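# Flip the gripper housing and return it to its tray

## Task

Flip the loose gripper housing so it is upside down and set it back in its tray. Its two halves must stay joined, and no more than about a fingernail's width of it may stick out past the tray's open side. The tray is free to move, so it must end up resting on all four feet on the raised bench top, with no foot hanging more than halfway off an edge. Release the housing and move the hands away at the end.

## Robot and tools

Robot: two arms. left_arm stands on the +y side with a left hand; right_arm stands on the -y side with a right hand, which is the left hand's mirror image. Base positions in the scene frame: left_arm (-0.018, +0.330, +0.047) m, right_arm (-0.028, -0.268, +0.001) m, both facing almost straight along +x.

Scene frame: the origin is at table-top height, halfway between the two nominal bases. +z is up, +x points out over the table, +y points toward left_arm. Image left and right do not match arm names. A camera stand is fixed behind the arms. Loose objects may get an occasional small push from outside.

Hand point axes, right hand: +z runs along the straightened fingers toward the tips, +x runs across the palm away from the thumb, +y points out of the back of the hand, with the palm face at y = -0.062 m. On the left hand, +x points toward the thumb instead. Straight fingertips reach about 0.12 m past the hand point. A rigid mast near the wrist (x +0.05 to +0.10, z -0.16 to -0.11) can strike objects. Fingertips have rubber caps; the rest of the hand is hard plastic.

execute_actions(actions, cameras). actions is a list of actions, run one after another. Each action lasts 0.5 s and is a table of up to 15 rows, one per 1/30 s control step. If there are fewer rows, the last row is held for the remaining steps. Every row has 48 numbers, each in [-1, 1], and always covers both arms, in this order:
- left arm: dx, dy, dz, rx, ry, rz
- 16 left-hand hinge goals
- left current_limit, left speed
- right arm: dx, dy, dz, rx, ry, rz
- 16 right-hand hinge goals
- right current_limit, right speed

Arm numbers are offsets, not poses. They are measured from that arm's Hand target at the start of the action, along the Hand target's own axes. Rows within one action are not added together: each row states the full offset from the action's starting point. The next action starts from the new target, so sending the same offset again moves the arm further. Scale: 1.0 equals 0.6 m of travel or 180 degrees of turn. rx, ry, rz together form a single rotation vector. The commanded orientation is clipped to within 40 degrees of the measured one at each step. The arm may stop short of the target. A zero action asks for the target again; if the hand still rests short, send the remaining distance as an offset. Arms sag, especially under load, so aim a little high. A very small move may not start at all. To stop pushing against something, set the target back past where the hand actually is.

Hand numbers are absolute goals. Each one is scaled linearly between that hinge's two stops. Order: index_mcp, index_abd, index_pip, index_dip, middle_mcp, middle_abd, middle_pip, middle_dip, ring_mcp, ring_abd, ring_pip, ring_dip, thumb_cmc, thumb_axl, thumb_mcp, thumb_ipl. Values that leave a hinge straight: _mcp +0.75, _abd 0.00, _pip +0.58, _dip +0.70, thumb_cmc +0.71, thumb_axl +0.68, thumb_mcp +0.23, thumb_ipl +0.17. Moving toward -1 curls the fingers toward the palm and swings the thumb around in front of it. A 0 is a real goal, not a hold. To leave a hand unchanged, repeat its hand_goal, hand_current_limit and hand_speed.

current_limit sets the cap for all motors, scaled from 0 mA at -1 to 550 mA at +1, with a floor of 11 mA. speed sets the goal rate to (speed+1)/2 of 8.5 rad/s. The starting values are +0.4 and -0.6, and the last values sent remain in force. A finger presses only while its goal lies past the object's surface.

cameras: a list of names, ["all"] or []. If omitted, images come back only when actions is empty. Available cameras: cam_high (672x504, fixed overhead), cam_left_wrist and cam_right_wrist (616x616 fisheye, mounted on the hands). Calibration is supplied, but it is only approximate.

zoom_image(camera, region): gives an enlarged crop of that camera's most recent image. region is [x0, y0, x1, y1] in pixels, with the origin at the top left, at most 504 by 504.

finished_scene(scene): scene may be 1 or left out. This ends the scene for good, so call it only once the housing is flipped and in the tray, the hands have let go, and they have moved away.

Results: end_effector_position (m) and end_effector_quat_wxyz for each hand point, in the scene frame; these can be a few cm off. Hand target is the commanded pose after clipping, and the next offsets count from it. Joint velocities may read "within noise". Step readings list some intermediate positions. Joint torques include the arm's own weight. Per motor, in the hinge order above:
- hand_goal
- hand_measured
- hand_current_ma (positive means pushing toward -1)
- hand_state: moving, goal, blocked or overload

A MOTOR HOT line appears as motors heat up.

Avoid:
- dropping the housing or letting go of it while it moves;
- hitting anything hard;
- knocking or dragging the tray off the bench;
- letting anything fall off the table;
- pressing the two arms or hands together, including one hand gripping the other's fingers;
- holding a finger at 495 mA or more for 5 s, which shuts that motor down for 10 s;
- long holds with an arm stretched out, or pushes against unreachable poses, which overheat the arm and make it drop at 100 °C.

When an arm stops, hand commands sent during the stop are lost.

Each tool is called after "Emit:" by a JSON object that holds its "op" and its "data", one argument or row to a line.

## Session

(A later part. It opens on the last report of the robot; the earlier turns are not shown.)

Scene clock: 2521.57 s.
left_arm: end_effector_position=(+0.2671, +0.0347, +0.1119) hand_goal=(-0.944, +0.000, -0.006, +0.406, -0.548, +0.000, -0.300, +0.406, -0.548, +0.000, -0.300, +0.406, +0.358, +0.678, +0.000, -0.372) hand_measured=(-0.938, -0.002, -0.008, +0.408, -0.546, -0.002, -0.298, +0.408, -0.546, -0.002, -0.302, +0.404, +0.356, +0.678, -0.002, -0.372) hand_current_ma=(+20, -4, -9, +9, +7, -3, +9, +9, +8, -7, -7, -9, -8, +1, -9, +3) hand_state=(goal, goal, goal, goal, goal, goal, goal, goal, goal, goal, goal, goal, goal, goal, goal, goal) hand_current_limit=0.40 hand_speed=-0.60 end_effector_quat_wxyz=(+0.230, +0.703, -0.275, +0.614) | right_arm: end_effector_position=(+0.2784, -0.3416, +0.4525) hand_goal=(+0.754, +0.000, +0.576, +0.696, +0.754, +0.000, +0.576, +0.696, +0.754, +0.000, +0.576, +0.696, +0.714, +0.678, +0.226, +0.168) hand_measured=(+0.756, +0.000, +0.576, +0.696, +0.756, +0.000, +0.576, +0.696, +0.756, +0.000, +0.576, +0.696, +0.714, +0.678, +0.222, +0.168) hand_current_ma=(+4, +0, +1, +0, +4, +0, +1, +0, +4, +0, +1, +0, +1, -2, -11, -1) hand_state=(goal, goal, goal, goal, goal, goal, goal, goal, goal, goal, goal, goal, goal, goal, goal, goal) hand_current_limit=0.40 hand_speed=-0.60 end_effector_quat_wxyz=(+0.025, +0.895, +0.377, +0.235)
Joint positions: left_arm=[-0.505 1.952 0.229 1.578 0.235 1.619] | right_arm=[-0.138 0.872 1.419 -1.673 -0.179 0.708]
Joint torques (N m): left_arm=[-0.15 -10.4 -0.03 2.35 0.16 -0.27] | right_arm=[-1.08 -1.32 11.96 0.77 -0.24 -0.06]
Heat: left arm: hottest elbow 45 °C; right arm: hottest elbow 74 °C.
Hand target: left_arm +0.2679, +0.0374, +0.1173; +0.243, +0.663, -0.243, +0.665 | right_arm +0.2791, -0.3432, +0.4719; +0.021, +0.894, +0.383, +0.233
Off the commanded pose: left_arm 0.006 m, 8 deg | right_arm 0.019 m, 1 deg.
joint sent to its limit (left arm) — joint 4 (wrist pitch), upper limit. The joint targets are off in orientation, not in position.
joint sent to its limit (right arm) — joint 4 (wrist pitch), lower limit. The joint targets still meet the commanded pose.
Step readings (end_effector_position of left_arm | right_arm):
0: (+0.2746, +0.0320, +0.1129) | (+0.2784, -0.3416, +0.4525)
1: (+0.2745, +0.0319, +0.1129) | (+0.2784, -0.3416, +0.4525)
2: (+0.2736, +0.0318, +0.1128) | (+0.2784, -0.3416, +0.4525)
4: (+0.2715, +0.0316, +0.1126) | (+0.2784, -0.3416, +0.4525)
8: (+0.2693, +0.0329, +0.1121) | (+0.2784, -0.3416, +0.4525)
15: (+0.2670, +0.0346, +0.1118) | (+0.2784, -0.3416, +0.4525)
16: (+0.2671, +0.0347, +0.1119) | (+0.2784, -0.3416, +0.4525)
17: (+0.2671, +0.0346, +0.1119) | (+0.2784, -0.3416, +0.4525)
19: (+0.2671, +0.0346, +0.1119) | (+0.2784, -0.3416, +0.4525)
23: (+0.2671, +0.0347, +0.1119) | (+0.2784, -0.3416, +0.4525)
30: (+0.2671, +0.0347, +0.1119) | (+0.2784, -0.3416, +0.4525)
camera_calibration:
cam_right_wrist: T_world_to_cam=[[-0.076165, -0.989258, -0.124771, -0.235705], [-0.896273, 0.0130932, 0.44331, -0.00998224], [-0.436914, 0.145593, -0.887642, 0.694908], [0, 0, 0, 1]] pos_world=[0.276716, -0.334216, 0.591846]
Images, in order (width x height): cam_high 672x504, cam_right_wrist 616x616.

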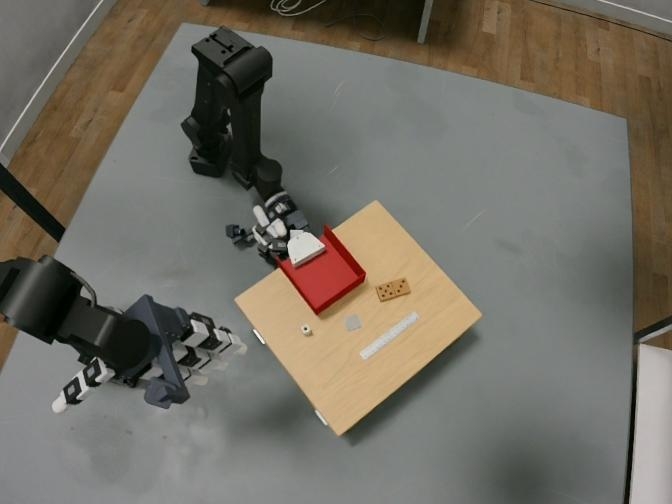

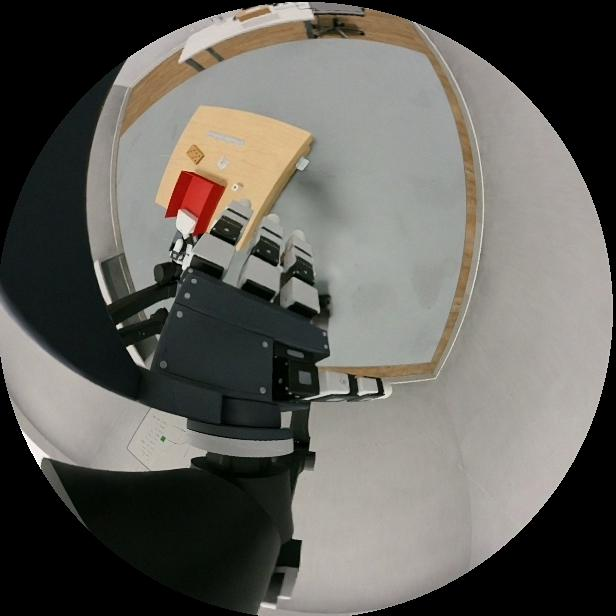

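Emit:
{"op": "execute_actions", "data": {
  "actions": [
    [[0.004,0.004,0.034,0,0,0,-0.945,0,-0.007,0.406,-0.548,0,-0.3,0.406,-0.548,0,-0.3,0.406,0.358,0.678,0,-0.373,0.4,-0.6,0,0,0,0,0,0,0.754,0,0.576,0.696,0.754,0,0.576,0.696,0.754,0,0.576,0.696,0.714,0.678,0.226,0.168,0.4,-0.6]]
  ],
  "cameras": ["cam_high", "cam_left_wrist"]
}}

Emit:
{"op": "zoom_image", "data": {
  "camera": "cam_high",
  "region": [255, 205, 335, 275]
}}

Emit:
{"op": "zoom_image", "data": {
  "camera": "cam_left_wrist",
  "region": [130, 60, 470, 400]
}}

Scene clock: 2538.93 s.
left_arm: end_effector_position=(+0.2819, +0.0254, +0.1186) hand_goal=(-0.944, +0.000, -0.006, +0.406, -0.548, +0.000, -0.300, +0.406, -0.548, +0.000, -0.300, +0.406, +0.358, +0.678, +0.000, -0.372) hand_measured=(-0.938, -0.002, -0.008, +0.408, -0.546, -0.002, -0.298, +0.408, -0.546, -0.002, -0.302, +0.404, +0.356, +0.678, -0.002, -0.372) hand_current_ma=(+19, -4, -9, +9, +7, -3, +9, +9, +8, -7, -7, -9, -8, +1, -9, +3) hand_state=(goal, goal, goal, goal, goal, goal, goal, goal, goal, goal, goal, goal, goal, goal, goal, goal) hand_current_limit=0.40 hand_speed=-0.60 end_effector_quat_wxyz=(+0.226, +0.692, -0.269, +0.631) | right_arm: end_effector_position=(+0.2784, -0.3416, +0.4525) hand_goal=(+0.754, +0.000, +0.576, +0.696, +0.754, +0.000, +0.576, +0.696, +0.754, +0.000, +0.576, +0.696, +0.714, +0.678, +0.226, +0.168) hand_measured=(+0.756, +0.000, +0.576, +0.696, +0.756, +0.000, +0.576, +0.696, +0.756, +0.000, +0.576, +0.696, +0.714, +0.678, +0.222, +0.168) hand_current_ma=(+4, +0, +1, +0, +4, +0, +1, +0, +4, +0, +1, +0, +1, -2, -11, -1) hand_state=(goal, goal, goal, goal, goal, goal, goal, goal, goal, goal, goal, goal, goal, goal, goal, goal) hand_current_limit=0.40 hand_speed=-0.60 end_effector_quat_wxyz=(+0.025, +0.895, +0.377, +0.235)
Joint positions: left_arm=[-0.518 1.952 0.269 1.578 0.207 1.619] | right_arm=[-0.138 0.872 1.419 -1.673 -0.179 0.708]
Joint torques (N m): left_arm=[-1.2 -9.35 1.35 2.29 -0.05 -0.42] | right_arm=[-1.44 -1.44 11.9 0.9 -0.24 -0.07]
Heat: left arm: hottest elbow 44 °C; right arm: hottest elbow 74 °C.
Hand target: left_arm +0.2819, +0.0224, +0.1197; +0.243, +0.663, -0.243, +0.665 | right_arm +0.2791, -0.3432, +0.4719; +0.021, +0.894, +0.383, +0.233
Off the commanded pose: left_arm 0.003 m, 6 deg | right_arm 0.019 m, 1 deg.
joint sent to its limit (left arm) — joint 4 (wrist pitch), upper limit. The joint targets are off in orientation, not in position.
joint sent to its limit (right arm) — joint 4 (wrist pitch), lower limit. The joint targets still meet the commanded pose.
Step readings (end_effector_position of left_arm | right_arm):
0: (+0.2671, +0.0347, +0.1119) | (+0.2784, -0.3416, +0.4525)
1: (+0.2671, +0.0347, +0.1119) | (+0.2784, -0.3416, +0.4525)
2: (+0.2679, +0.0348, +0.1120) | (+0.2784, -0.3416, +0.4525)
4: (+0.2712, +0.0341, +0.1128) | (+0.2784, -0.3416, +0.4525)
8: (+0.2799, +0.0284, +0.1170) | (+0.2784, -0.3416, +0.4525)
15: (+0.2819, +0.0253, +0.1186) | (+0.2784, -0.3416, +0.4525)
camera_calibration:
cam_left_wrist: T_world_to_cam=[[0.34983, 0.594785, -0.723774, -0.0653031], [-0.240481, 0.803718, 0.544248, -0.0692548], [0.905421, -0.0163405, 0.4242, -0.182535], [0, 0, 0, 1]] pos_world=[0.171462, 0.09152, 0.0678584]
Images, in order (width x height): cam_high 672x504, cam_left_wrist 616x616.

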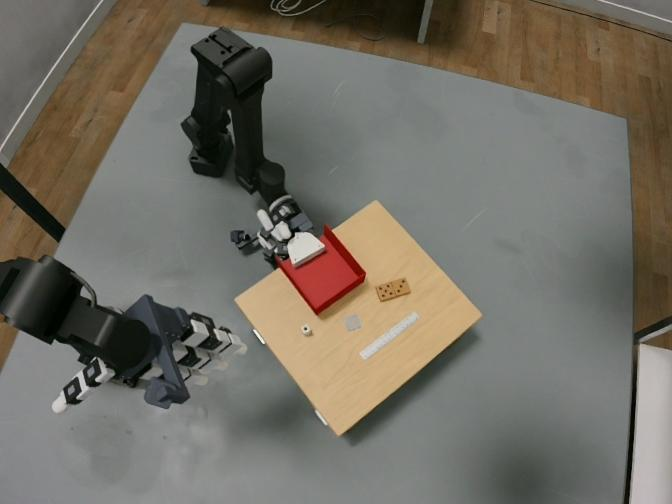

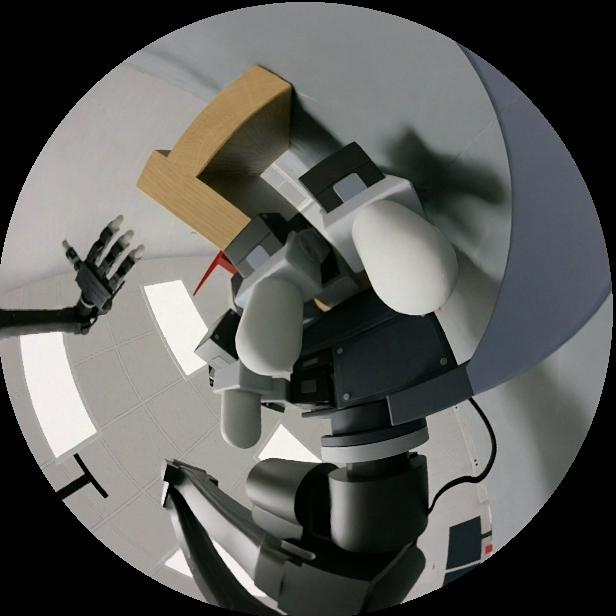

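Scaled by 6.300 from the camera's 672x504 image, which has a finer 960x720 frame.

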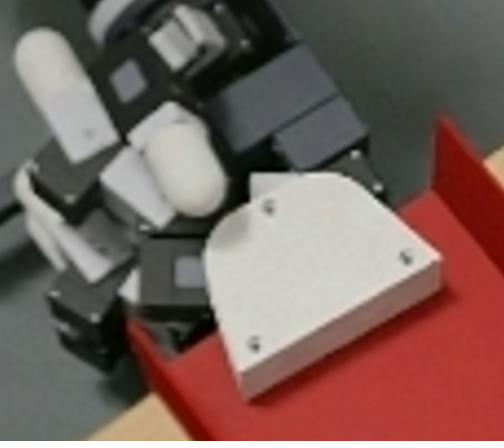

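Scaled by 1.482 from the camera's 616x616 image, which has a finer 880x880 frame.

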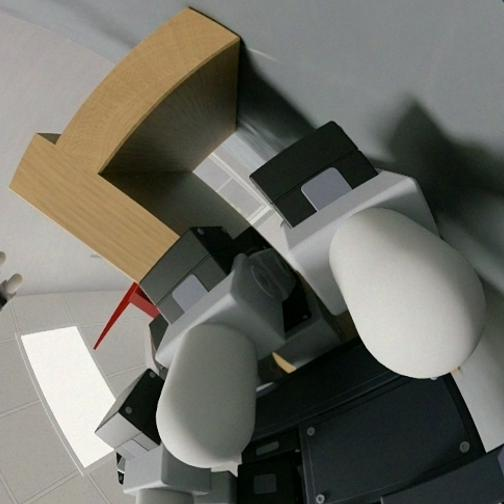

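Emit:
{"op": "execute_actions", "data": {
  "actions": [
    [[0,0,0.0167,0,0,0,-0.945,0,-0.007,0.406,-0.548,0,-0.3,0.406,-0.548,0,-0.3,0.406,0.358,0.678,0,-0.373,0.4,-0.6,0,0,0,0,0,0,0.754,0,0.576,0.696,0.754,0,0.576,0.696,0.754,0,0.576,0.696,0.714,0.678,0.226,0.168,0.4,-0.6]]
  ],
  "cameras": ["cam_high", "cam_left_wrist"]
}}

Emit:
{"op": "zoom_image", "data": {
  "camera": "cam_high",
  "region": [255, 205, 335, 275]
}}

Emit:
{"op": "zoom_image", "data": {
  "camera": "cam_left_wrist",
  "region": [130, 60, 470, 400]
}}

Scene clock: 2546.20 s.
left_arm: end_effector_position=(+0.2857, +0.0219, +0.1200) hand_goal=(-0.944, +0.000, -0.006, +0.406, -0.548, +0.000, -0.300, +0.406, -0.548, +0.000, -0.300, +0.406, +0.358, +0.678, +0.000, -0.372) hand_measured=(-0.954, -0.002, -0.008, +0.408, -0.546, -0.002, -0.298, +0.408, -0.546, -0.002, -0.302, +0.404, +0.356, +0.678, -0.002, -0.372) hand_current_ma=(-36, -4, -8, +9, +7, -3, +9, +9, +8, -7, -7, -9, -8, +1, -9, +3) hand_state=(goal, goal, goal, goal, goal, goal, goal, goal, goal, goal, goal, goal, goal, goal, goal, goal) hand_current_limit=0.40 hand_speed=-0.60 end_effector_quat_wxyz=(+0.226, +0.689, -0.267, +0.635) | right_arm: end_effector_position=(+0.2784, -0.3416, +0.4525) hand_goal=(+0.754, +0.000, +0.576, +0.696, +0.754, +0.000, +0.576, +0.696, +0.754, +0.000, +0.576, +0.696, +0.714, +0.678, +0.226, +0.168) hand_measured=(+0.756, +0.000, +0.576, +0.696, +0.756, +0.000, +0.576, +0.696, +0.756, +0.000, +0.576, +0.696, +0.714, +0.678, +0.222, +0.168) hand_current_ma=(+4, +0, +1, +0, +4, +0, +1, +0, +4, +0, +1, +0, +1, -2, -11, -1) hand_state=(goal, goal, goal, goal, goal, goal, goal, goal, goal, goal, goal, goal, goal, goal, goal, goal) hand_current_limit=0.40 hand_speed=-0.60 end_effector_quat_wxyz=(+0.025, +0.895, +0.377, +0.235)
Joint positions: left_arm=[-0.525 1.954 0.281 1.578 0.197 1.618] | right_arm=[-0.138 0.872 1.419 -1.673 -0.179 0.708]
Joint torques (N m): left_arm=[-1.96 -8.64 2.56 2.26 -0.05 -0.46] | right_arm=[-1.38 -1.26 12.05 0.94 -0.22 -0.08]
Heat: left arm: hottest elbow 44 °C; right arm: hottest elbow 74 °C.
Hand target: left_arm +0.2895, +0.0159, +0.1199; +0.243, +0.663, -0.243, +0.665 | right_arm +0.2791, -0.3432, +0.4719; +0.021, +0.894, +0.383, +0.233
Off the commanded pose: left_arm 0.007 m, 6 deg | right_arm 0.019 m, 1 deg.
joint sent to its limit (left arm) — joint 4 (wrist pitch), upper limit. The joint targets are off in orientation, not in position.
joint sent to its limit (right arm) — joint 4 (wrist pitch), lower limit. The joint targets still meet the commanded pose.
Step readings (end_effector_position of left_arm | right_arm):
0: (+0.2819, +0.0254, +0.1186) | (+0.2784, -0.3416, +0.4525)
1: (+0.2820, +0.0254, +0.1186) | (+0.2784, -0.3416, +0.4525)
2: (+0.2824, +0.0252, +0.1187) | (+0.2784, -0.3416, +0.4525)
4: (+0.2840, +0.0240, +0.1195) | (+0.2784, -0.3416, +0.4525)
8: (+0.2855, +0.0222, +0.1202) | (+0.2784, -0.3416, +0.4525)
15: (+0.2857, +0.0219, +0.1200) | (+0.2784, -0.3416, +0.4525)
camera_calibration:
cam_left_wrist: T_world_to_cam=[[0.353658, 0.592311, -0.723943, -0.0645355], [-0.247762, 0.805635, 0.538114, -0.0634713], [0.901965, -0.0109429, 0.431671, -0.186564], [0, 0, 0, 1]] pos_world=[0.175372, 0.0873183, 0.067969]
Images, in order (width x height): cam_high 672x504, cam_left_wrist 616x616.

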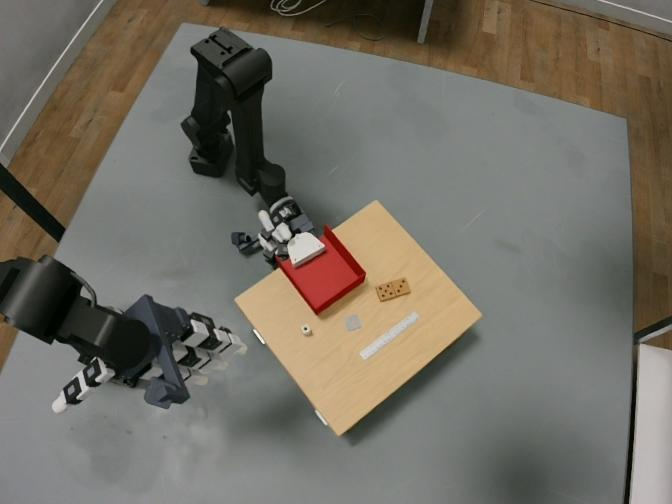

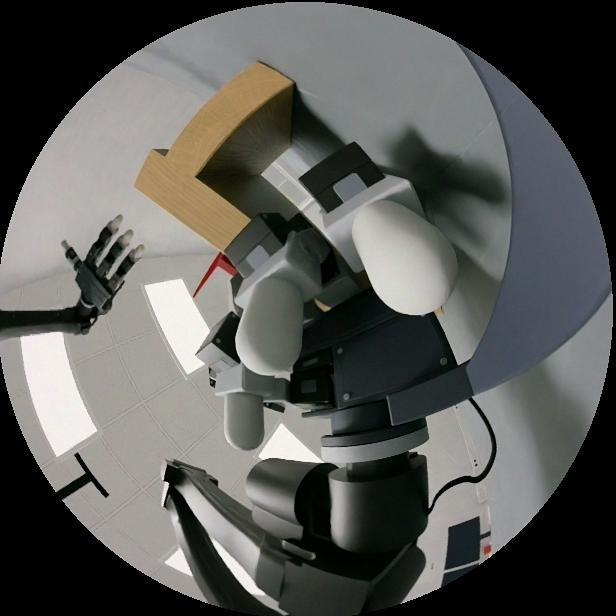

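Scaled by 6.300 from the camera's 672x504 image, which has a finer 960x720 frame.

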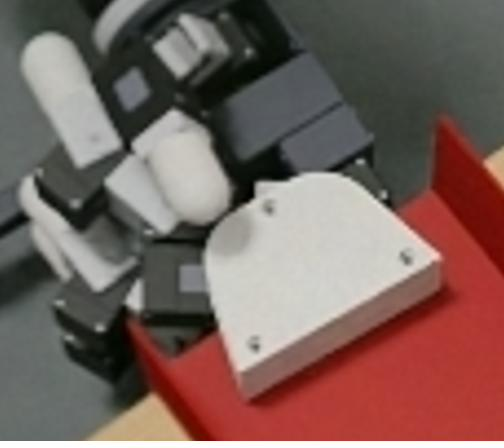

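Scaled by 1.482 from the camera's 616x616 image, which has a finer 880x880 frame.

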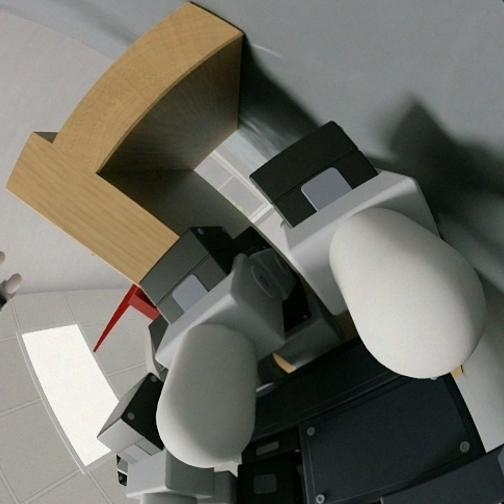

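Emit:
{"op": "execute_actions", "data": {
  "actions": [
    [[0.004,0,-0.012,0,0,0,-0.945,0,-0.007,0.406,-0.548,0,-0.3,0.406,-0.548,0,-0.3,0.406,0.371,0.678,-0.28,-0.06,0.4,-0.6,0,0,0,0,0,0,0.754,0,0.576,0.696,0.754,0,0.576,0.696,0.754,0,0.576,0.696,0.714,0.678,0.226,0.168,0.4,-0.6]]
  ],
  "cameras": ["cam_high", "cam_right_wrist"]
}}

Emit:
{"op": "zoom_image", "data": {
  "camera": "cam_high",
  "region": [255, 205, 335, 275]
}}

Emit:
{"op": "zoom_image", "data": {
  "camera": "cam_right_wrist",
  "region": [140, 190, 240, 270]
}}

Scene clock: 2562.10 s.
left_arm: end_effector_position=(+0.2855, +0.0219, +0.1199) hand_goal=(-0.944, +0.000, -0.006, +0.406, -0.548, +0.000, -0.300, +0.406, -0.548, +0.000, -0.300, +0.406, +0.372, +0.678, -0.280, -0.060) hand_measured=(-0.954, -0.002, -0.008, +0.408, -0.546, -0.002, -0.298, +0.408, -0.546, -0.002, -0.302, +0.404, +0.362, +0.678, -0.282, -0.064) hand_current_ma=(-36, -4, -8, +9, +7, -3, +9, +9, +8, -7, -7, -9, -37, +1, -4, -18) hand_state=(goal, goal, goal, goal, goal, goal, goal, goal, goal, goal, goal, goal, goal, goal, goal, goal) hand_current_limit=0.40 hand_speed=-0.60 end_effector_quat_wxyz=(+0.226, +0.689, -0.267, +0.635) | right_arm: end_effector_position=(+0.2784, -0.3416, +0.4525) hand_goal=(+0.754, +0.000, +0.576, +0.696, +0.754, +0.000, +0.576, +0.696, +0.754, +0.000, +0.576, +0.696, +0.714, +0.678, +0.226, +0.168) hand_measured=(+0.756, +0.000, +0.576, +0.696, +0.756, +0.000, +0.576, +0.696, +0.756, +0.000, +0.576, +0.696, +0.714, +0.678, +0.222, +0.168) hand_current_ma=(+4, +0, +1, +0, +4, +0, +1, +0, +4, +0, +1, +0, +1, -2, -11, -1) hand_state=(goal, goal, goal, goal, goal, goal, goal, goal, goal, goal, goal, goal, goal, goal, goal, goal) hand_current_limit=0.40 hand_speed=-0.60 end_effector_quat_wxyz=(+0.025, +0.895, +0.377, +0.235)
Joint positions: left_arm=[-0.525 1.954 0.281 1.578 0.197 1.618] | right_arm=[-0.138 0.872 1.419 -1.673 -0.179 0.708]
Joint torques (N m): left_arm=[-1.2 -10.23 0.9 2.37 0.06 -0.48] | right_arm=[-1.14 -1.38 11.92 0.72 -0.22 -0.06]
Heat: left arm: hottest elbow 43 °C; right arm: hottest elbow 74 °C.
Hand target: left_arm +0.2841, +0.0205, +0.1223; +0.243, +0.663, -0.243, +0.665 | right_arm +0.2791, -0.3432, +0.4719; +0.021, +0.894, +0.383, +0.233
Off the commanded pose: left_arm 0.003 m, 6 deg | right_arm 0.019 m, 1 deg.
joint sent to its limit (left arm) — joint 4 (wrist pitch), upper limit. The joint targets are off in orientation, not in position.
joint sent to its limit (right arm) — joint 4 (wrist pitch), lower limit. The joint targets still meet the commanded pose.
Step readings (end_effector_position of left_arm | right_arm):
0: (+0.2857, +0.0219, +0.1200) | (+0.2784, -0.3416, +0.4525)
1: (+0.2857, +0.0219, +0.1200) | (+0.2784, -0.3416, +0.4525)
2: (+0.2857, +0.0219, +0.1200) | (+0.2784, -0.3416, +0.4525)
4: (+0.2857, +0.0219, +0.1200) | (+0.2784, -0.3416, +0.4525)
8: (+0.2857, +0.0219, +0.1200) | (+0.2784, -0.3416, +0.4525)
15: (+0.2855, +0.0219, +0.1199) | (+0.2784, -0.3416, +0.4525)
camera_calibration:
cam_right_wrist: T_world_to_cam=[[-0.076165, -0.989258, -0.124771, -0.235705], [-0.896273, 0.0130932, 0.44331, -0.00998224], [-0.436914, 0.145593, -0.887642, 0.694908], [0, 0, 0, 1]] pos_world=[0.276716, -0.334216, 0.591846]
Images, in order (width x height): cam_high 672x504, cam_right_wrist 616x616.

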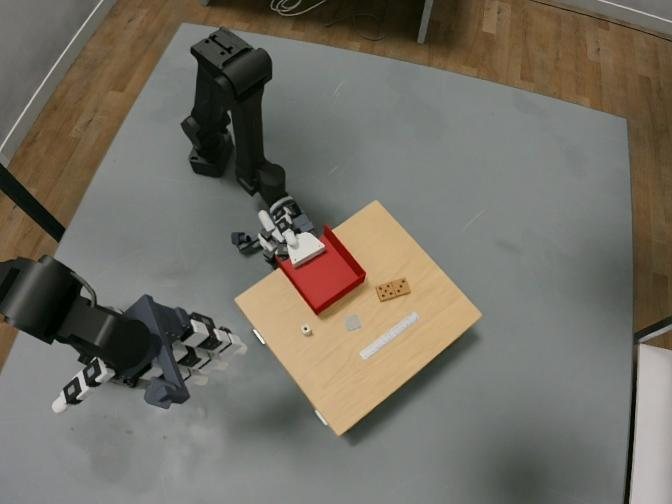

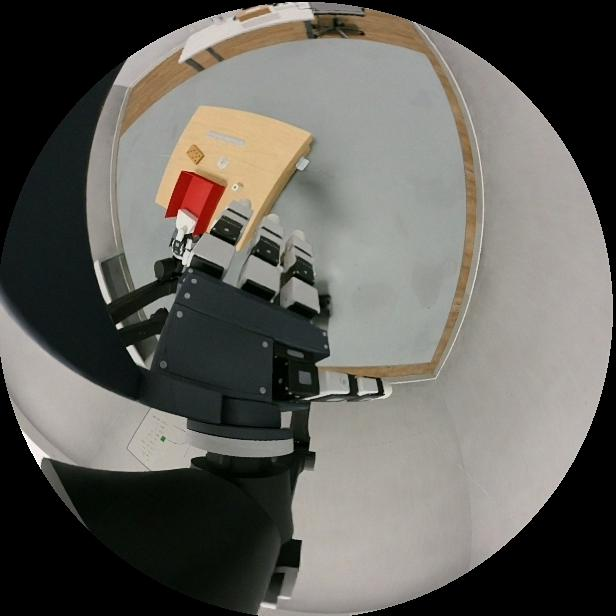

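Scaled by 6.300 from the camera's 672x504 image, which has a finer 960x720 frame.

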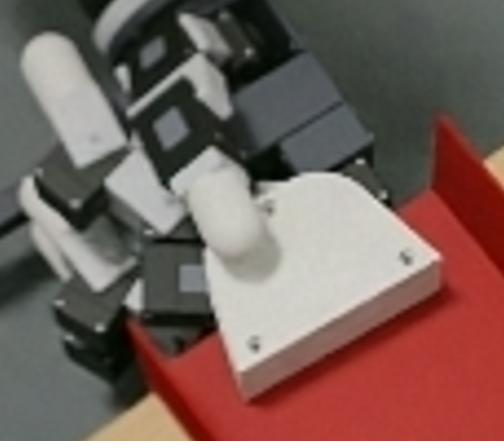

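Scaled by 5.040 from the camera's 616x616 image, which has a finer 880x880 frame.

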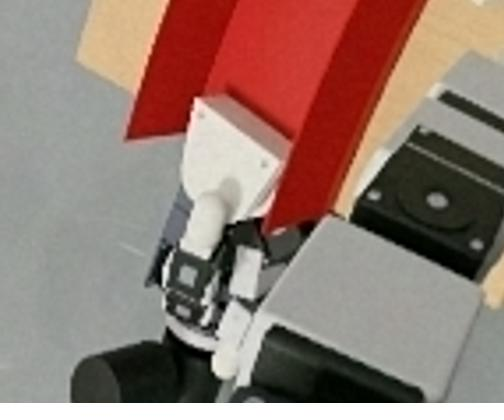

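Emit:
{"op": "execute_actions", "data": {
  "actions": [
    [[0.003,-0.0083,-0.008,0,0,0,-0.945,0,-0.007,0.406,-0.548,0,-0.3,0.406,-0.548,0,-0.3,0.406,0.371,0.678,-0.28,-0.06,0.4,-0.6,0,0,0,0,0,0,0.754,0,0.576,0.696,0.754,0,0.576,0.696,0.754,0,0.576,0.696,0.714,0.678,0.226,0.168,0.4,-0.6]]
  ],
  "cameras": []
}}

Scene clock: 2579.80 s.
left_arm: end_effector_position=(+0.2827, +0.0243, +0.1191) hand_goal=(-0.944, +0.000, -0.006, +0.406, -0.548, +0.000, -0.300, +0.406, -0.548, +0.000, -0.300, +0.406, +0.372, +0.678, -0.280, -0.060) hand_measured=(-0.946, -0.002, -0.008, +0.408, -0.546, -0.002, -0.298, +0.408, -0.546, -0.002, -0.302, +0.404, +0.362, +0.678, -0.282, -0.064) hand_current_ma=(-5, -4, -8, +9, +7, -3, +9, +9, +8, -7, -7, -9, -35, +1, -5, -18) hand_state=(goal, goal, goal, goal, goal, goal, goal, goal, goal, goal, goal, goal, goal, goal, goal, goal) hand_current_limit=0.40 hand_speed=-0.60 end_effector_quat_wxyz=(+0.230, +0.690, -0.271, +0.631) | right_arm: end_effector_position=(+0.2784, -0.3416, +0.4525) hand_goal=(+0.754, +0.000, +0.576, +0.696, +0.754, +0.000, +0.576, +0.696, +0.754, +0.000, +0.576, +0.696, +0.714, +0.678, +0.226, +0.168) hand_measured=(+0.756, +0.000, +0.576, +0.696, +0.756, +0.000, +0.576, +0.696, +0.756, +0.000, +0.576, +0.696, +0.714, +0.678, +0.222, +0.168) hand_current_ma=(+4, +0, +1, +0, +4, +0, +1, +0, +4, +0, +1, +0, +1, -2, -11, -1) hand_state=(goal, goal, goal, goal, goal, goal, goal, goal, goal, goal, goal, goal, goal, goal, goal, goal) hand_current_limit=0.40 hand_speed=-0.60 end_effector_quat_wxyz=(+0.025, +0.895, +0.377, +0.235)
Joint positions: left_arm=[-0.516 1.954 0.275 1.578 0.219 1.618] | right_arm=[-0.138 0.872 1.419 -1.673 -0.179 0.708]
Joint torques (N m): left_arm=[-0.15 -10.81 0.39 2.55 0.12 -0.43] | right_arm=[-1.38 -1.67 12.01 0.76 -0.2 -0.1]
Heat: left arm: hottest elbow 43 °C; right arm: hottest elbow 74 °C.
Hand target: left_arm +0.2835, +0.0274, +0.1240; +0.244, +0.663, -0.243, +0.665 | right_arm +0.2791, -0.3432, +0.4719; +0.021, +0.894, +0.383, +0.233
Off the commanded pose: left_arm 0.006 m, 6 deg | right_arm 0.019 m, 1 deg.
joint sent to its limit (left arm) — joint 4 (wrist pitch), upper limit. The joint targets are off in orientation, not in position.
joint sent to its limit (right arm) — joint 4 (wrist pitch), lower limit. The joint targets still meet the commanded pose.
Step readings (end_effector_position of left_arm | right_arm):
0: (+0.2855, +0.0219, +0.1199) | (+0.2784, -0.3416, +0.4525)
1: (+0.2853, +0.0218, +0.1199) | (+0.2784, -0.3416, +0.4525)
2: (+0.2845, +0.0217, +0.1198) | (+0.2784, -0.3416, +0.4525)
4: (+0.2833, +0.0217, +0.1197) | (+0.2784, -0.3416, +0.4525)
8: (+0.2827, +0.0234, +0.1193) | (+0.2784, -0.3416, +0.4525)
15: (+0.2827, +0.0243, +0.1191) | (+0.2784, -0.3416, +0.4525)
No camera images: "cameras" was empty.

Emit:
{"op": "execute_actions", "data": {
  "actions": [
    [[0.0133,-0.005,0.004,0,0,0,-0.945,0,-0.007,0.406,-0.548,0,-0.3,0.406,-0.548,0,-0.3,0.406,0.371,0.678,-0.28,-0.06,0.4,-0.6,0,0,0,0,0,0,0.754,0,0.576,0.696,0.754,0,0.576,0.696,0.754,0,0.576,0.696,0.714,0.678,0.226,0.168,0.4,-0.6]]
  ],
  "cameras": ["cam_high", "cam_right_wrist"]
}}

Emit:
{"op": "zoom_image", "data": {
  "camera": "cam_high",
  "region": [255, 205, 335, 275]
}}

Emit:
{"op": "zoom_image", "data": {
  "camera": "cam_right_wrist",
  "region": [140, 190, 240, 270]
}}

Scene clock: 2585.57 s.
left_arm: end_effector_position=(+0.2849, +0.0260, +0.1237) hand_goal=(-0.944, +0.000, -0.006, +0.406, -0.548, +0.000, -0.300, +0.406, -0.548, +0.000, -0.300, +0.406, +0.372, +0.678, -0.280, -0.060) hand_measured=(-0.946, -0.002, -0.008, +0.408, -0.546, -0.002, -0.298, +0.408, -0.546, -0.002, -0.302, +0.404, +0.362, +0.678, -0.282, -0.064) hand_current_ma=(-5, -4, -8, +9, +7, -3, +9, +9, +8, -7, -7, -9, -35, +1, -5, -18) hand_state=(goal, goal, goal, goal, goal, goal, goal, goal, goal, goal, goal, goal, goal, goal, goal, goal) hand_current_limit=0.40 hand_speed=-0.60 end_effector_quat_wxyz=(+0.230, +0.687, -0.268, +0.635) | right_arm: end_effector_position=(+0.2784, -0.3416, +0.4525) hand_goal=(+0.754, +0.000, +0.576, +0.696, +0.754, +0.000, +0.576, +0.696, +0.754, +0.000, +0.576, +0.696, +0.714, +0.678, +0.226, +0.168) hand_measured=(+0.756, +0.000, +0.576, +0.696, +0.756, +0.000, +0.576, +0.696, +0.756, +0.000, +0.576, +0.696, +0.714, +0.678, +0.222, +0.168) hand_current_ma=(+4, +0, +1, +0, +4, +0, +1, +0, +4, +0, +1, +0, +1, -2, -11, -1) hand_state=(goal, goal, goal, goal, goal, goal, goal, goal, goal, goal, goal, goal, goal, goal, goal, goal) hand_current_limit=0.40 hand_speed=-0.60 end_effector_quat_wxyz=(+0.025, +0.895, +0.377, +0.235)
Joint positions: left_arm=[-0.508 1.942 0.275 1.578 0.222 1.616] | right_arm=[-0.138 0.872 1.419 -1.673 -0.179 0.708]
Joint torques (N m): left_arm=[-0.73 -10.64 0.87 2.36 0.11 -0.47] | right_arm=[-1.32 -1.55 11.93 0.81 -0.23 -0.08]
Heat: left arm: hottest elbow 43 °C; right arm: hottest elbow 74 °C.
Hand target: left_arm +0.2873, +0.0283, +0.1319; +0.243, +0.664, -0.243, +0.664 | right_arm +0.2791, -0.3432, +0.4719; +0.021, +0.894, +0.383, +0.233
Off the commanded pose: left_arm 0.009 m, 5 deg | right_arm 0.019 m, 1 deg.
joint sent to its limit (left arm) — joint 4 (wrist pitch), upper limit. The joint targets are off in orientation, not in position.
joint sent to its limit (right arm) — joint 4 (wrist pitch), lower limit. The joint targets still meet the commanded pose.
Step readings (end_effector_position of left_arm | right_arm):
0: (+0.2827, +0.0243, +0.1191) | (+0.2784, -0.3416, +0.4525)
1: (+0.2828, +0.0244, +0.1191) | (+0.2784, -0.3416, +0.4525)
2: (+0.2827, +0.0244, +0.1191) | (+0.2784, -0.3416, +0.4525)
4: (+0.2829, +0.0247, +0.1196) | (+0.2784, -0.3416, +0.4525)
8: (+0.2844, +0.0258, +0.1223) | (+0.2784, -0.3416, +0.4525)
15: (+0.2849, +0.0260, +0.1237) | (+0.2784, -0.3416, +0.4525)
camera_calibration:
cam_right_wrist: T_world_to_cam=[[-0.076165, -0.989258, -0.124771, -0.235705], [-0.896273, 0.0130932, 0.44331, -0.00998224], [-0.436914, 0.145593, -0.887642, 0.694908], [0, 0, 0, 1]] pos_world=[0.276716, -0.334216, 0.591846]
Images, in order (width x height): cam_high 672x504, cam_right_wrist 616x616.

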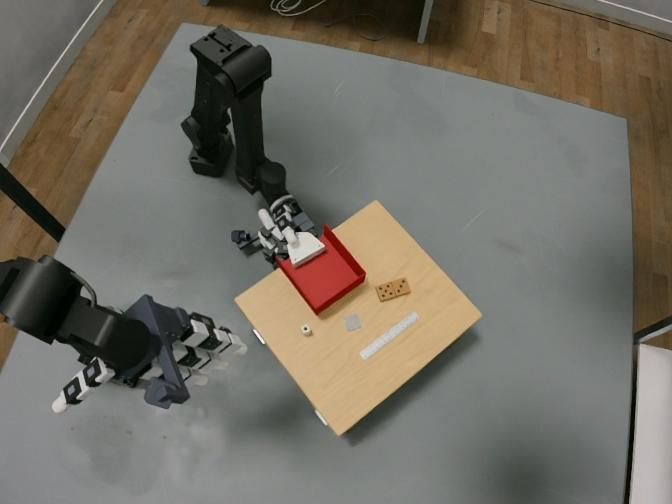

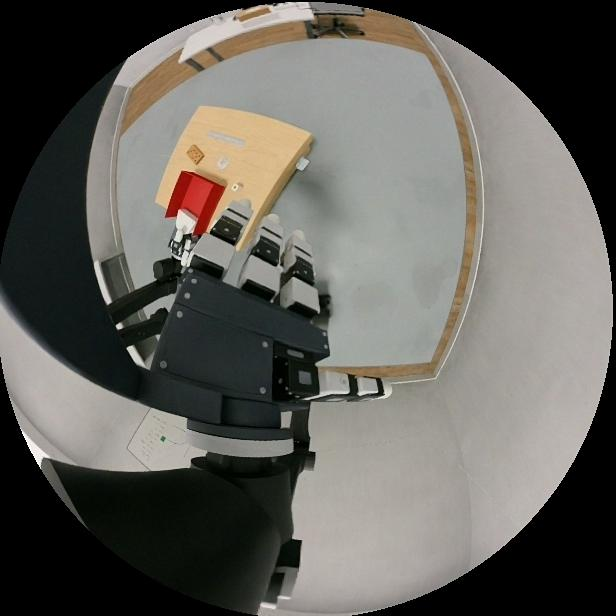

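Scaled by 6.300 from the camera's 672x504 image, which has a finer 960x720 frame.

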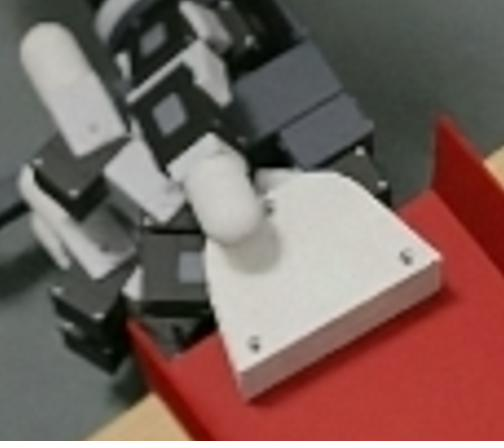

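Scaled by 5.040 from the camera's 616x616 image, which has a finer 880x880 frame.

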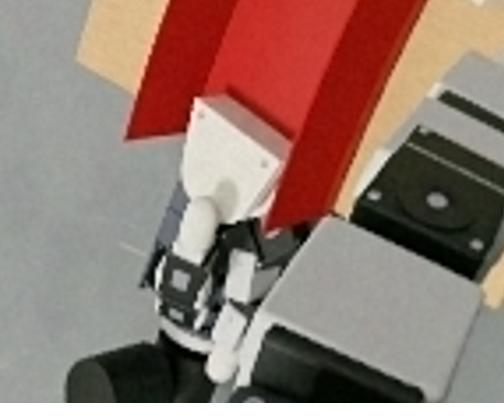

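Emit:
{"op": "execute_actions", "data": {
  "actions": [
    [[0.007,-0.003,0.007,0,0,0,-0.945,0,-0.007,0.406,-0.548,0,-0.3,0.406,-0.548,0,-0.3,0.406,0.371,0.678,-0.28,-0.06,0.4,-0.6,0,0,0,0,0,0,0.754,0,0.576,0.696,0.754,0,0.576,0.696,0.754,0,0.576,0.696,0.714,0.678,0.226,0.168,0.4,-0.6]]
  ],
  "cameras": ["cam_high", "cam_right_wrist"]
}}

Emit:
{"op": "zoom_image", "data": {
  "camera": "cam_high",
  "region": [255, 205, 335, 275]
}}

Emit:
{"op": "zoom_image", "data": {
  "camera": "cam_right_wrist",
  "region": [140, 190, 240, 270]
}}

Scene clock: 2593.50 s.
left_arm: end_effector_position=(+0.2855, +0.0263, +0.1257) hand_goal=(-0.944, +0.000, -0.006, +0.406, -0.548, +0.000, -0.300, +0.406, -0.548, +0.000, -0.300, +0.406, +0.372, +0.678, -0.280, -0.060) hand_measured=(-0.946, -0.002, -0.008, +0.408, -0.546, -0.002, -0.298, +0.408, -0.546, -0.002, -0.302, +0.404, +0.362, +0.678, -0.282, -0.064) hand_current_ma=(-5, -4, -8, +9, +7, -3, +9, +9, +8, -7, -7, -9, -35, +1, -5, -18) hand_state=(goal, goal, goal, goal, goal, goal, goal, goal, goal, goal, goal, goal, goal, goal, goal, goal) hand_current_limit=0.40 hand_speed=-0.60 end_effector_quat_wxyz=(+0.232, +0.686, -0.266, +0.636) | right_arm: end_effector_position=(+0.2784, -0.3416, +0.4525) hand_goal=(+0.754, +0.000, +0.576, +0.696, +0.754, +0.000, +0.576, +0.696, +0.754, +0.000, +0.576, +0.696, +0.714, +0.678, +0.226, +0.168) hand_measured=(+0.756, +0.000, +0.576, +0.696, +0.756, +0.000, +0.576, +0.696, +0.756, +0.000, +0.576, +0.696, +0.714, +0.678, +0.222, +0.168) hand_current_ma=(+4, +0, +1, +0, +4, +0, +1, +0, +4, +0, +1, +0, +1, -2, -11, -1) hand_state=(goal, goal, goal, goal, goal, goal, goal, goal, goal, goal, goal, goal, goal, goal, goal, goal) hand_current_limit=0.40 hand_speed=-0.60 end_effector_quat_wxyz=(+0.025, +0.895, +0.377, +0.235)
Joint positions: left_arm=[-0.507 1.939 0.275 1.578 0.222 1.61] | right_arm=[-0.138 0.872 1.419 -1.673 -0.179 0.708]
Joint torques (N m): left_arm=[-0.85 -11.34 1.58 2.28 0.11 -0.49] | right_arm=[-1.32 -1.32 12.01 0.73 -0.2 -0.07]
Heat: left arm: hottest elbow 42 °C; right arm: hottest elbow 74 °C.
Hand target: left_arm +0.2917, +0.0269, +0.1362; +0.244, +0.663, -0.243, +0.665 | right_arm +0.2791, -0.3432, +0.4719; +0.021, +0.894, +0.383, +0.233
Off the commanded pose: left_arm 0.012 m, 5 deg | right_arm 0.019 m, 1 deg.
joint sent to its limit (left arm) — joint 4 (wrist pitch), upper limit. The joint targets are off in orientation, not in position.
joint sent to its limit (right arm) — joint 4 (wrist pitch), lower limit. The joint targets still meet the commanded pose.
Step readings (end_effector_position of left_arm | right_arm):
0: (+0.2849, +0.0260, +0.1237) | (+0.2784, -0.3416, +0.4525)
1: (+0.2849, +0.0260, +0.1237) | (+0.2784, -0.3416, +0.4525)
2: (+0.2849, +0.0260, +0.1239) | (+0.2784, -0.3416, +0.4525)
4: (+0.2850, +0.0260, +0.1242) | (+0.2784, -0.3416, +0.4525)
8: (+0.2853, +0.0262, +0.1251) | (+0.2784, -0.3416, +0.4525)
15: (+0.2855, +0.0263, +0.1257) | (+0.2784, -0.3416, +0.4525)
camera_calibration:
cam_right_wrist: T_world_to_cam=[[-0.076165, -0.989258, -0.124771, -0.235705], [-0.896273, 0.0130932, 0.44331, -0.00998224], [-0.436914, 0.145593, -0.887642, 0.694908], [0, 0, 0, 1]] pos_world=[0.276716, -0.334216, 0.591846]
Images, in order (width x height): cam_high 672x504, cam_right_wrist 616x616.

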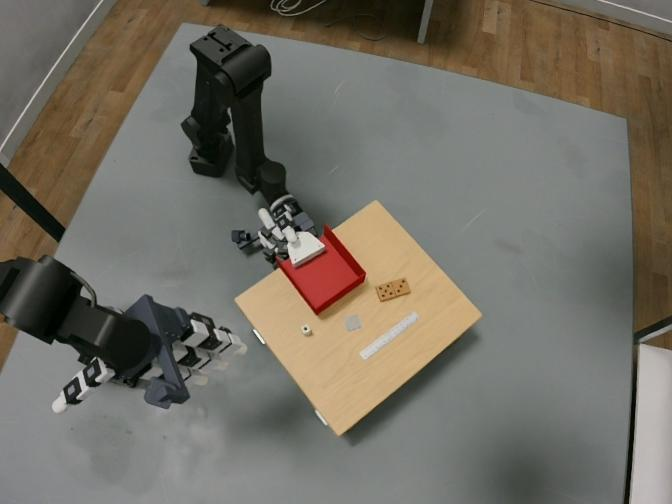

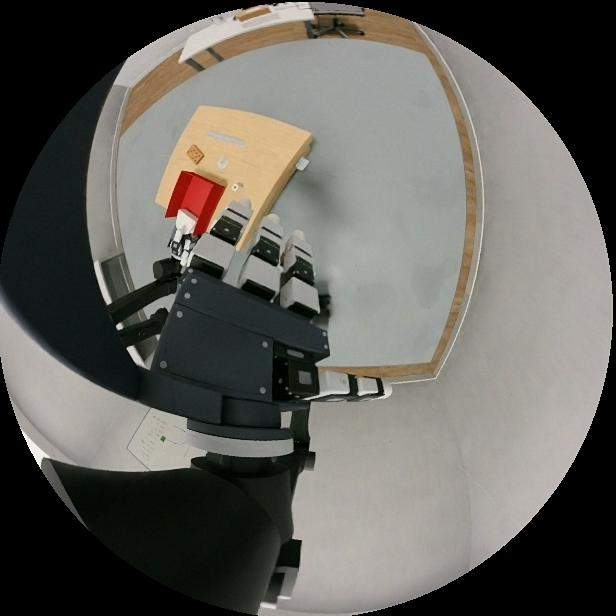

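Scaled by 6.300 from the camera's 672x504 image, which has a finer 960x720 frame.

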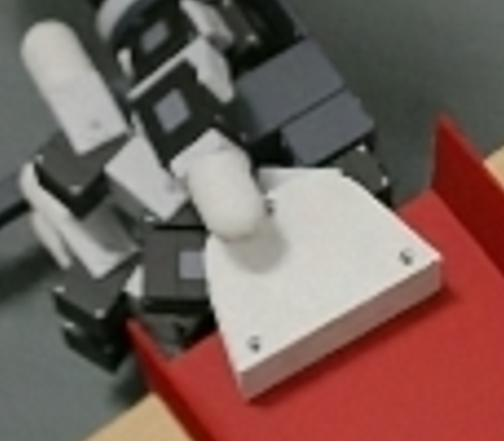

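Scaled by 5.040 from the camera's 616x616 image, which has a finer 880x880 frame.

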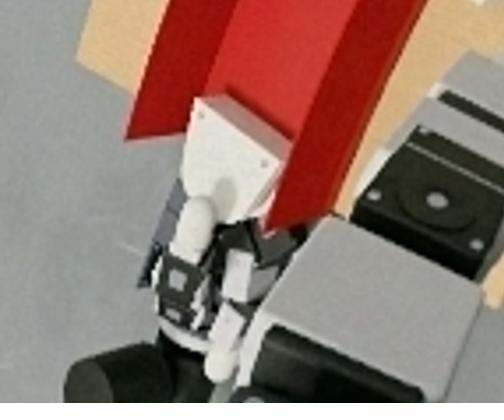

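Emit:
{"op": "execute_actions", "data": {
  "actions": [
    [[0.008,0,0.002,0,0,0,-0.945,0,-0.007,0.406,-0.548,0,-0.3,0.406,-0.548,0,-0.3,0.406,0.371,0.678,-0.28,-0.06,0.4,-0.6,0,0,0,0,0,0,0.754,0,0.576,0.696,0.754,0,0.576,0.696,0.754,0,0.576,0.696,0.714,0.678,0.226,0.168,0.4,-0.6]]
  ],
  "cameras": ["cam_high", "cam_right_wrist"]
}}

Emit:
{"op": "zoom_image", "data": {
  "camera": "cam_high",
  "region": [255, 205, 335, 275]
}}

Emit:
{"op": "zoom_image", "data": {
  "camera": "cam_right_wrist",
  "region": [140, 190, 240, 270]
}}

Scene clock: 2599.93 s.
left_arm: end_effector_position=(+0.2858, +0.0262, +0.1283) hand_goal=(-0.944, +0.000, -0.006, +0.406, -0.548, +0.000, -0.300, +0.406, -0.548, +0.000, -0.300, +0.406, +0.372, +0.678, -0.280, -0.060) hand_measured=(-0.946, -0.002, -0.008, +0.408, -0.546, -0.002, -0.298, +0.408, -0.546, -0.002, -0.302, +0.404, +0.362, +0.678, -0.282, -0.064) hand_current_ma=(-5, -4, -8, +9, +7, -3, +9, +9, +8, -7, -7, -9, -35, +1, -5, -18) hand_state=(goal, goal, goal, goal, goal, goal, goal, goal, goal, goal, goal, goal, goal, goal, goal, goal) hand_current_limit=0.40 hand_speed=-0.60 end_effector_quat_wxyz=(+0.233, +0.685, -0.265, +0.638) | right_arm: end_effector_position=(+0.2784, -0.3416, +0.4525) hand_goal=(+0.754, +0.000, +0.576, +0.696, +0.754, +0.000, +0.576, +0.696, +0.754, +0.000, +0.576, +0.696, +0.714, +0.678, +0.226, +0.168) hand_measured=(+0.756, +0.000, +0.576, +0.696, +0.756, +0.000, +0.576, +0.696, +0.756, +0.000, +0.576, +0.696, +0.714, +0.678, +0.222, +0.168) hand_current_ma=(+4, +0, +1, +0, +4, +0, +1, +0, +4, +0, +1, +0, +1, -2, -11, -1) hand_state=(goal, goal, goal, goal, goal, goal, goal, goal, goal, goal, goal, goal, goal, goal, goal, goal) hand_current_limit=0.40 hand_speed=-0.60 end_effector_quat_wxyz=(+0.025, +0.895, +0.377, +0.235)
Joint positions: left_arm=[-0.507 1.932 0.275 1.578 0.222 1.608] | right_arm=[-0.138 0.872 1.419 -1.673 -0.179 0.708]
Joint torques (N m): left_arm=[-0.85 -11.52 1.94 2.3 -0.05 -0.5] | right_arm=[-1.08 -1.67 11.96 0.8 -0.22 -0.06]
Heat: left arm: hottest elbow 42 °C; right arm: hottest elbow 74 °C.
Hand target: left_arm +0.2926, +0.0261, +0.1410; +0.243, +0.663, -0.243, +0.665 | right_arm +0.2791, -0.3432, +0.4719; +0.021, +0.894, +0.383, +0.233
Off the commanded pose: left_arm 0.014 m, 5 deg | right_arm 0.019 m, 1 deg.
joint sent to its limit (left arm) — joint 4 (wrist pitch), upper limit. The joint targets are off in orientation, not in position.
joint sent to its limit (right arm) — joint 4 (wrist pitch), lower limit. The joint targets still meet the commanded pose.
Step readings (end_effector_position of left_arm | right_arm):
0: (+0.2855, +0.0263, +0.1257) | (+0.2784, -0.3416, +0.4525)
1: (+0.2855, +0.0263, +0.1257) | (+0.2784, -0.3416, +0.4525)
2: (+0.2856, +0.0263, +0.1259) | (+0.2784, -0.3416, +0.4525)
4: (+0.2857, +0.0263, +0.1269) | (+0.2784, -0.3416, +0.4525)
8: (+0.2858, +0.0262, +0.1283) | (+0.2784, -0.3416, +0.4525)
15: (+0.2858, +0.0262, +0.1283) | (+0.2784, -0.3416, +0.4525)
camera_calibration:
cam_right_wrist: T_world_to_cam=[[-0.076165, -0.989258, -0.124771, -0.235705], [-0.896273, 0.0130932, 0.44331, -0.00998224], [-0.436914, 0.145593, -0.887642, 0.694908], [0, 0, 0, 1]] pos_world=[0.276716, -0.334216, 0.591846]
Images, in order (width x height): cam_high 672x504, cam_right_wrist 616x616.

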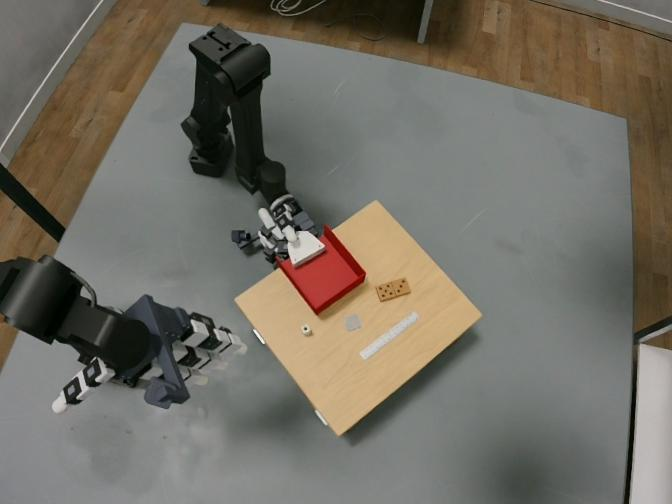

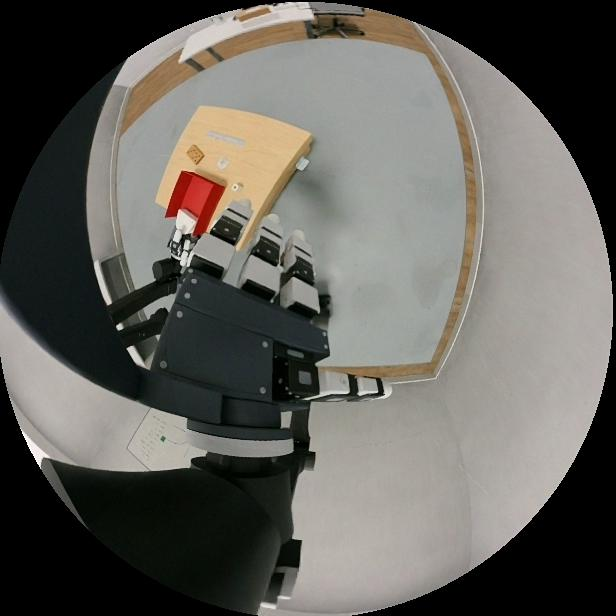

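Scaled by 6.300 from the camera's 672x504 image, which has a finer 960x720 frame.

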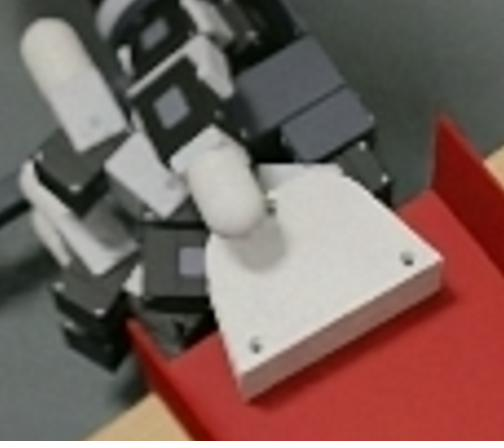

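Scaled by 5.040 from the camera's 616x616 image, which has a finer 880x880 frame.

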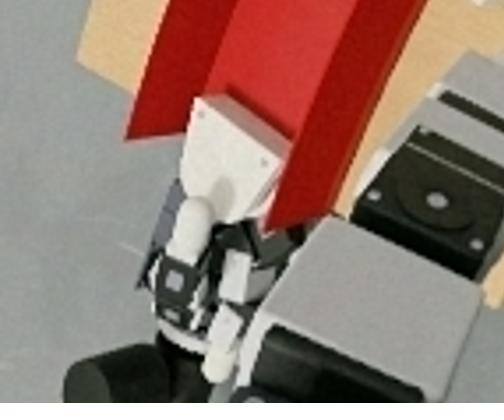

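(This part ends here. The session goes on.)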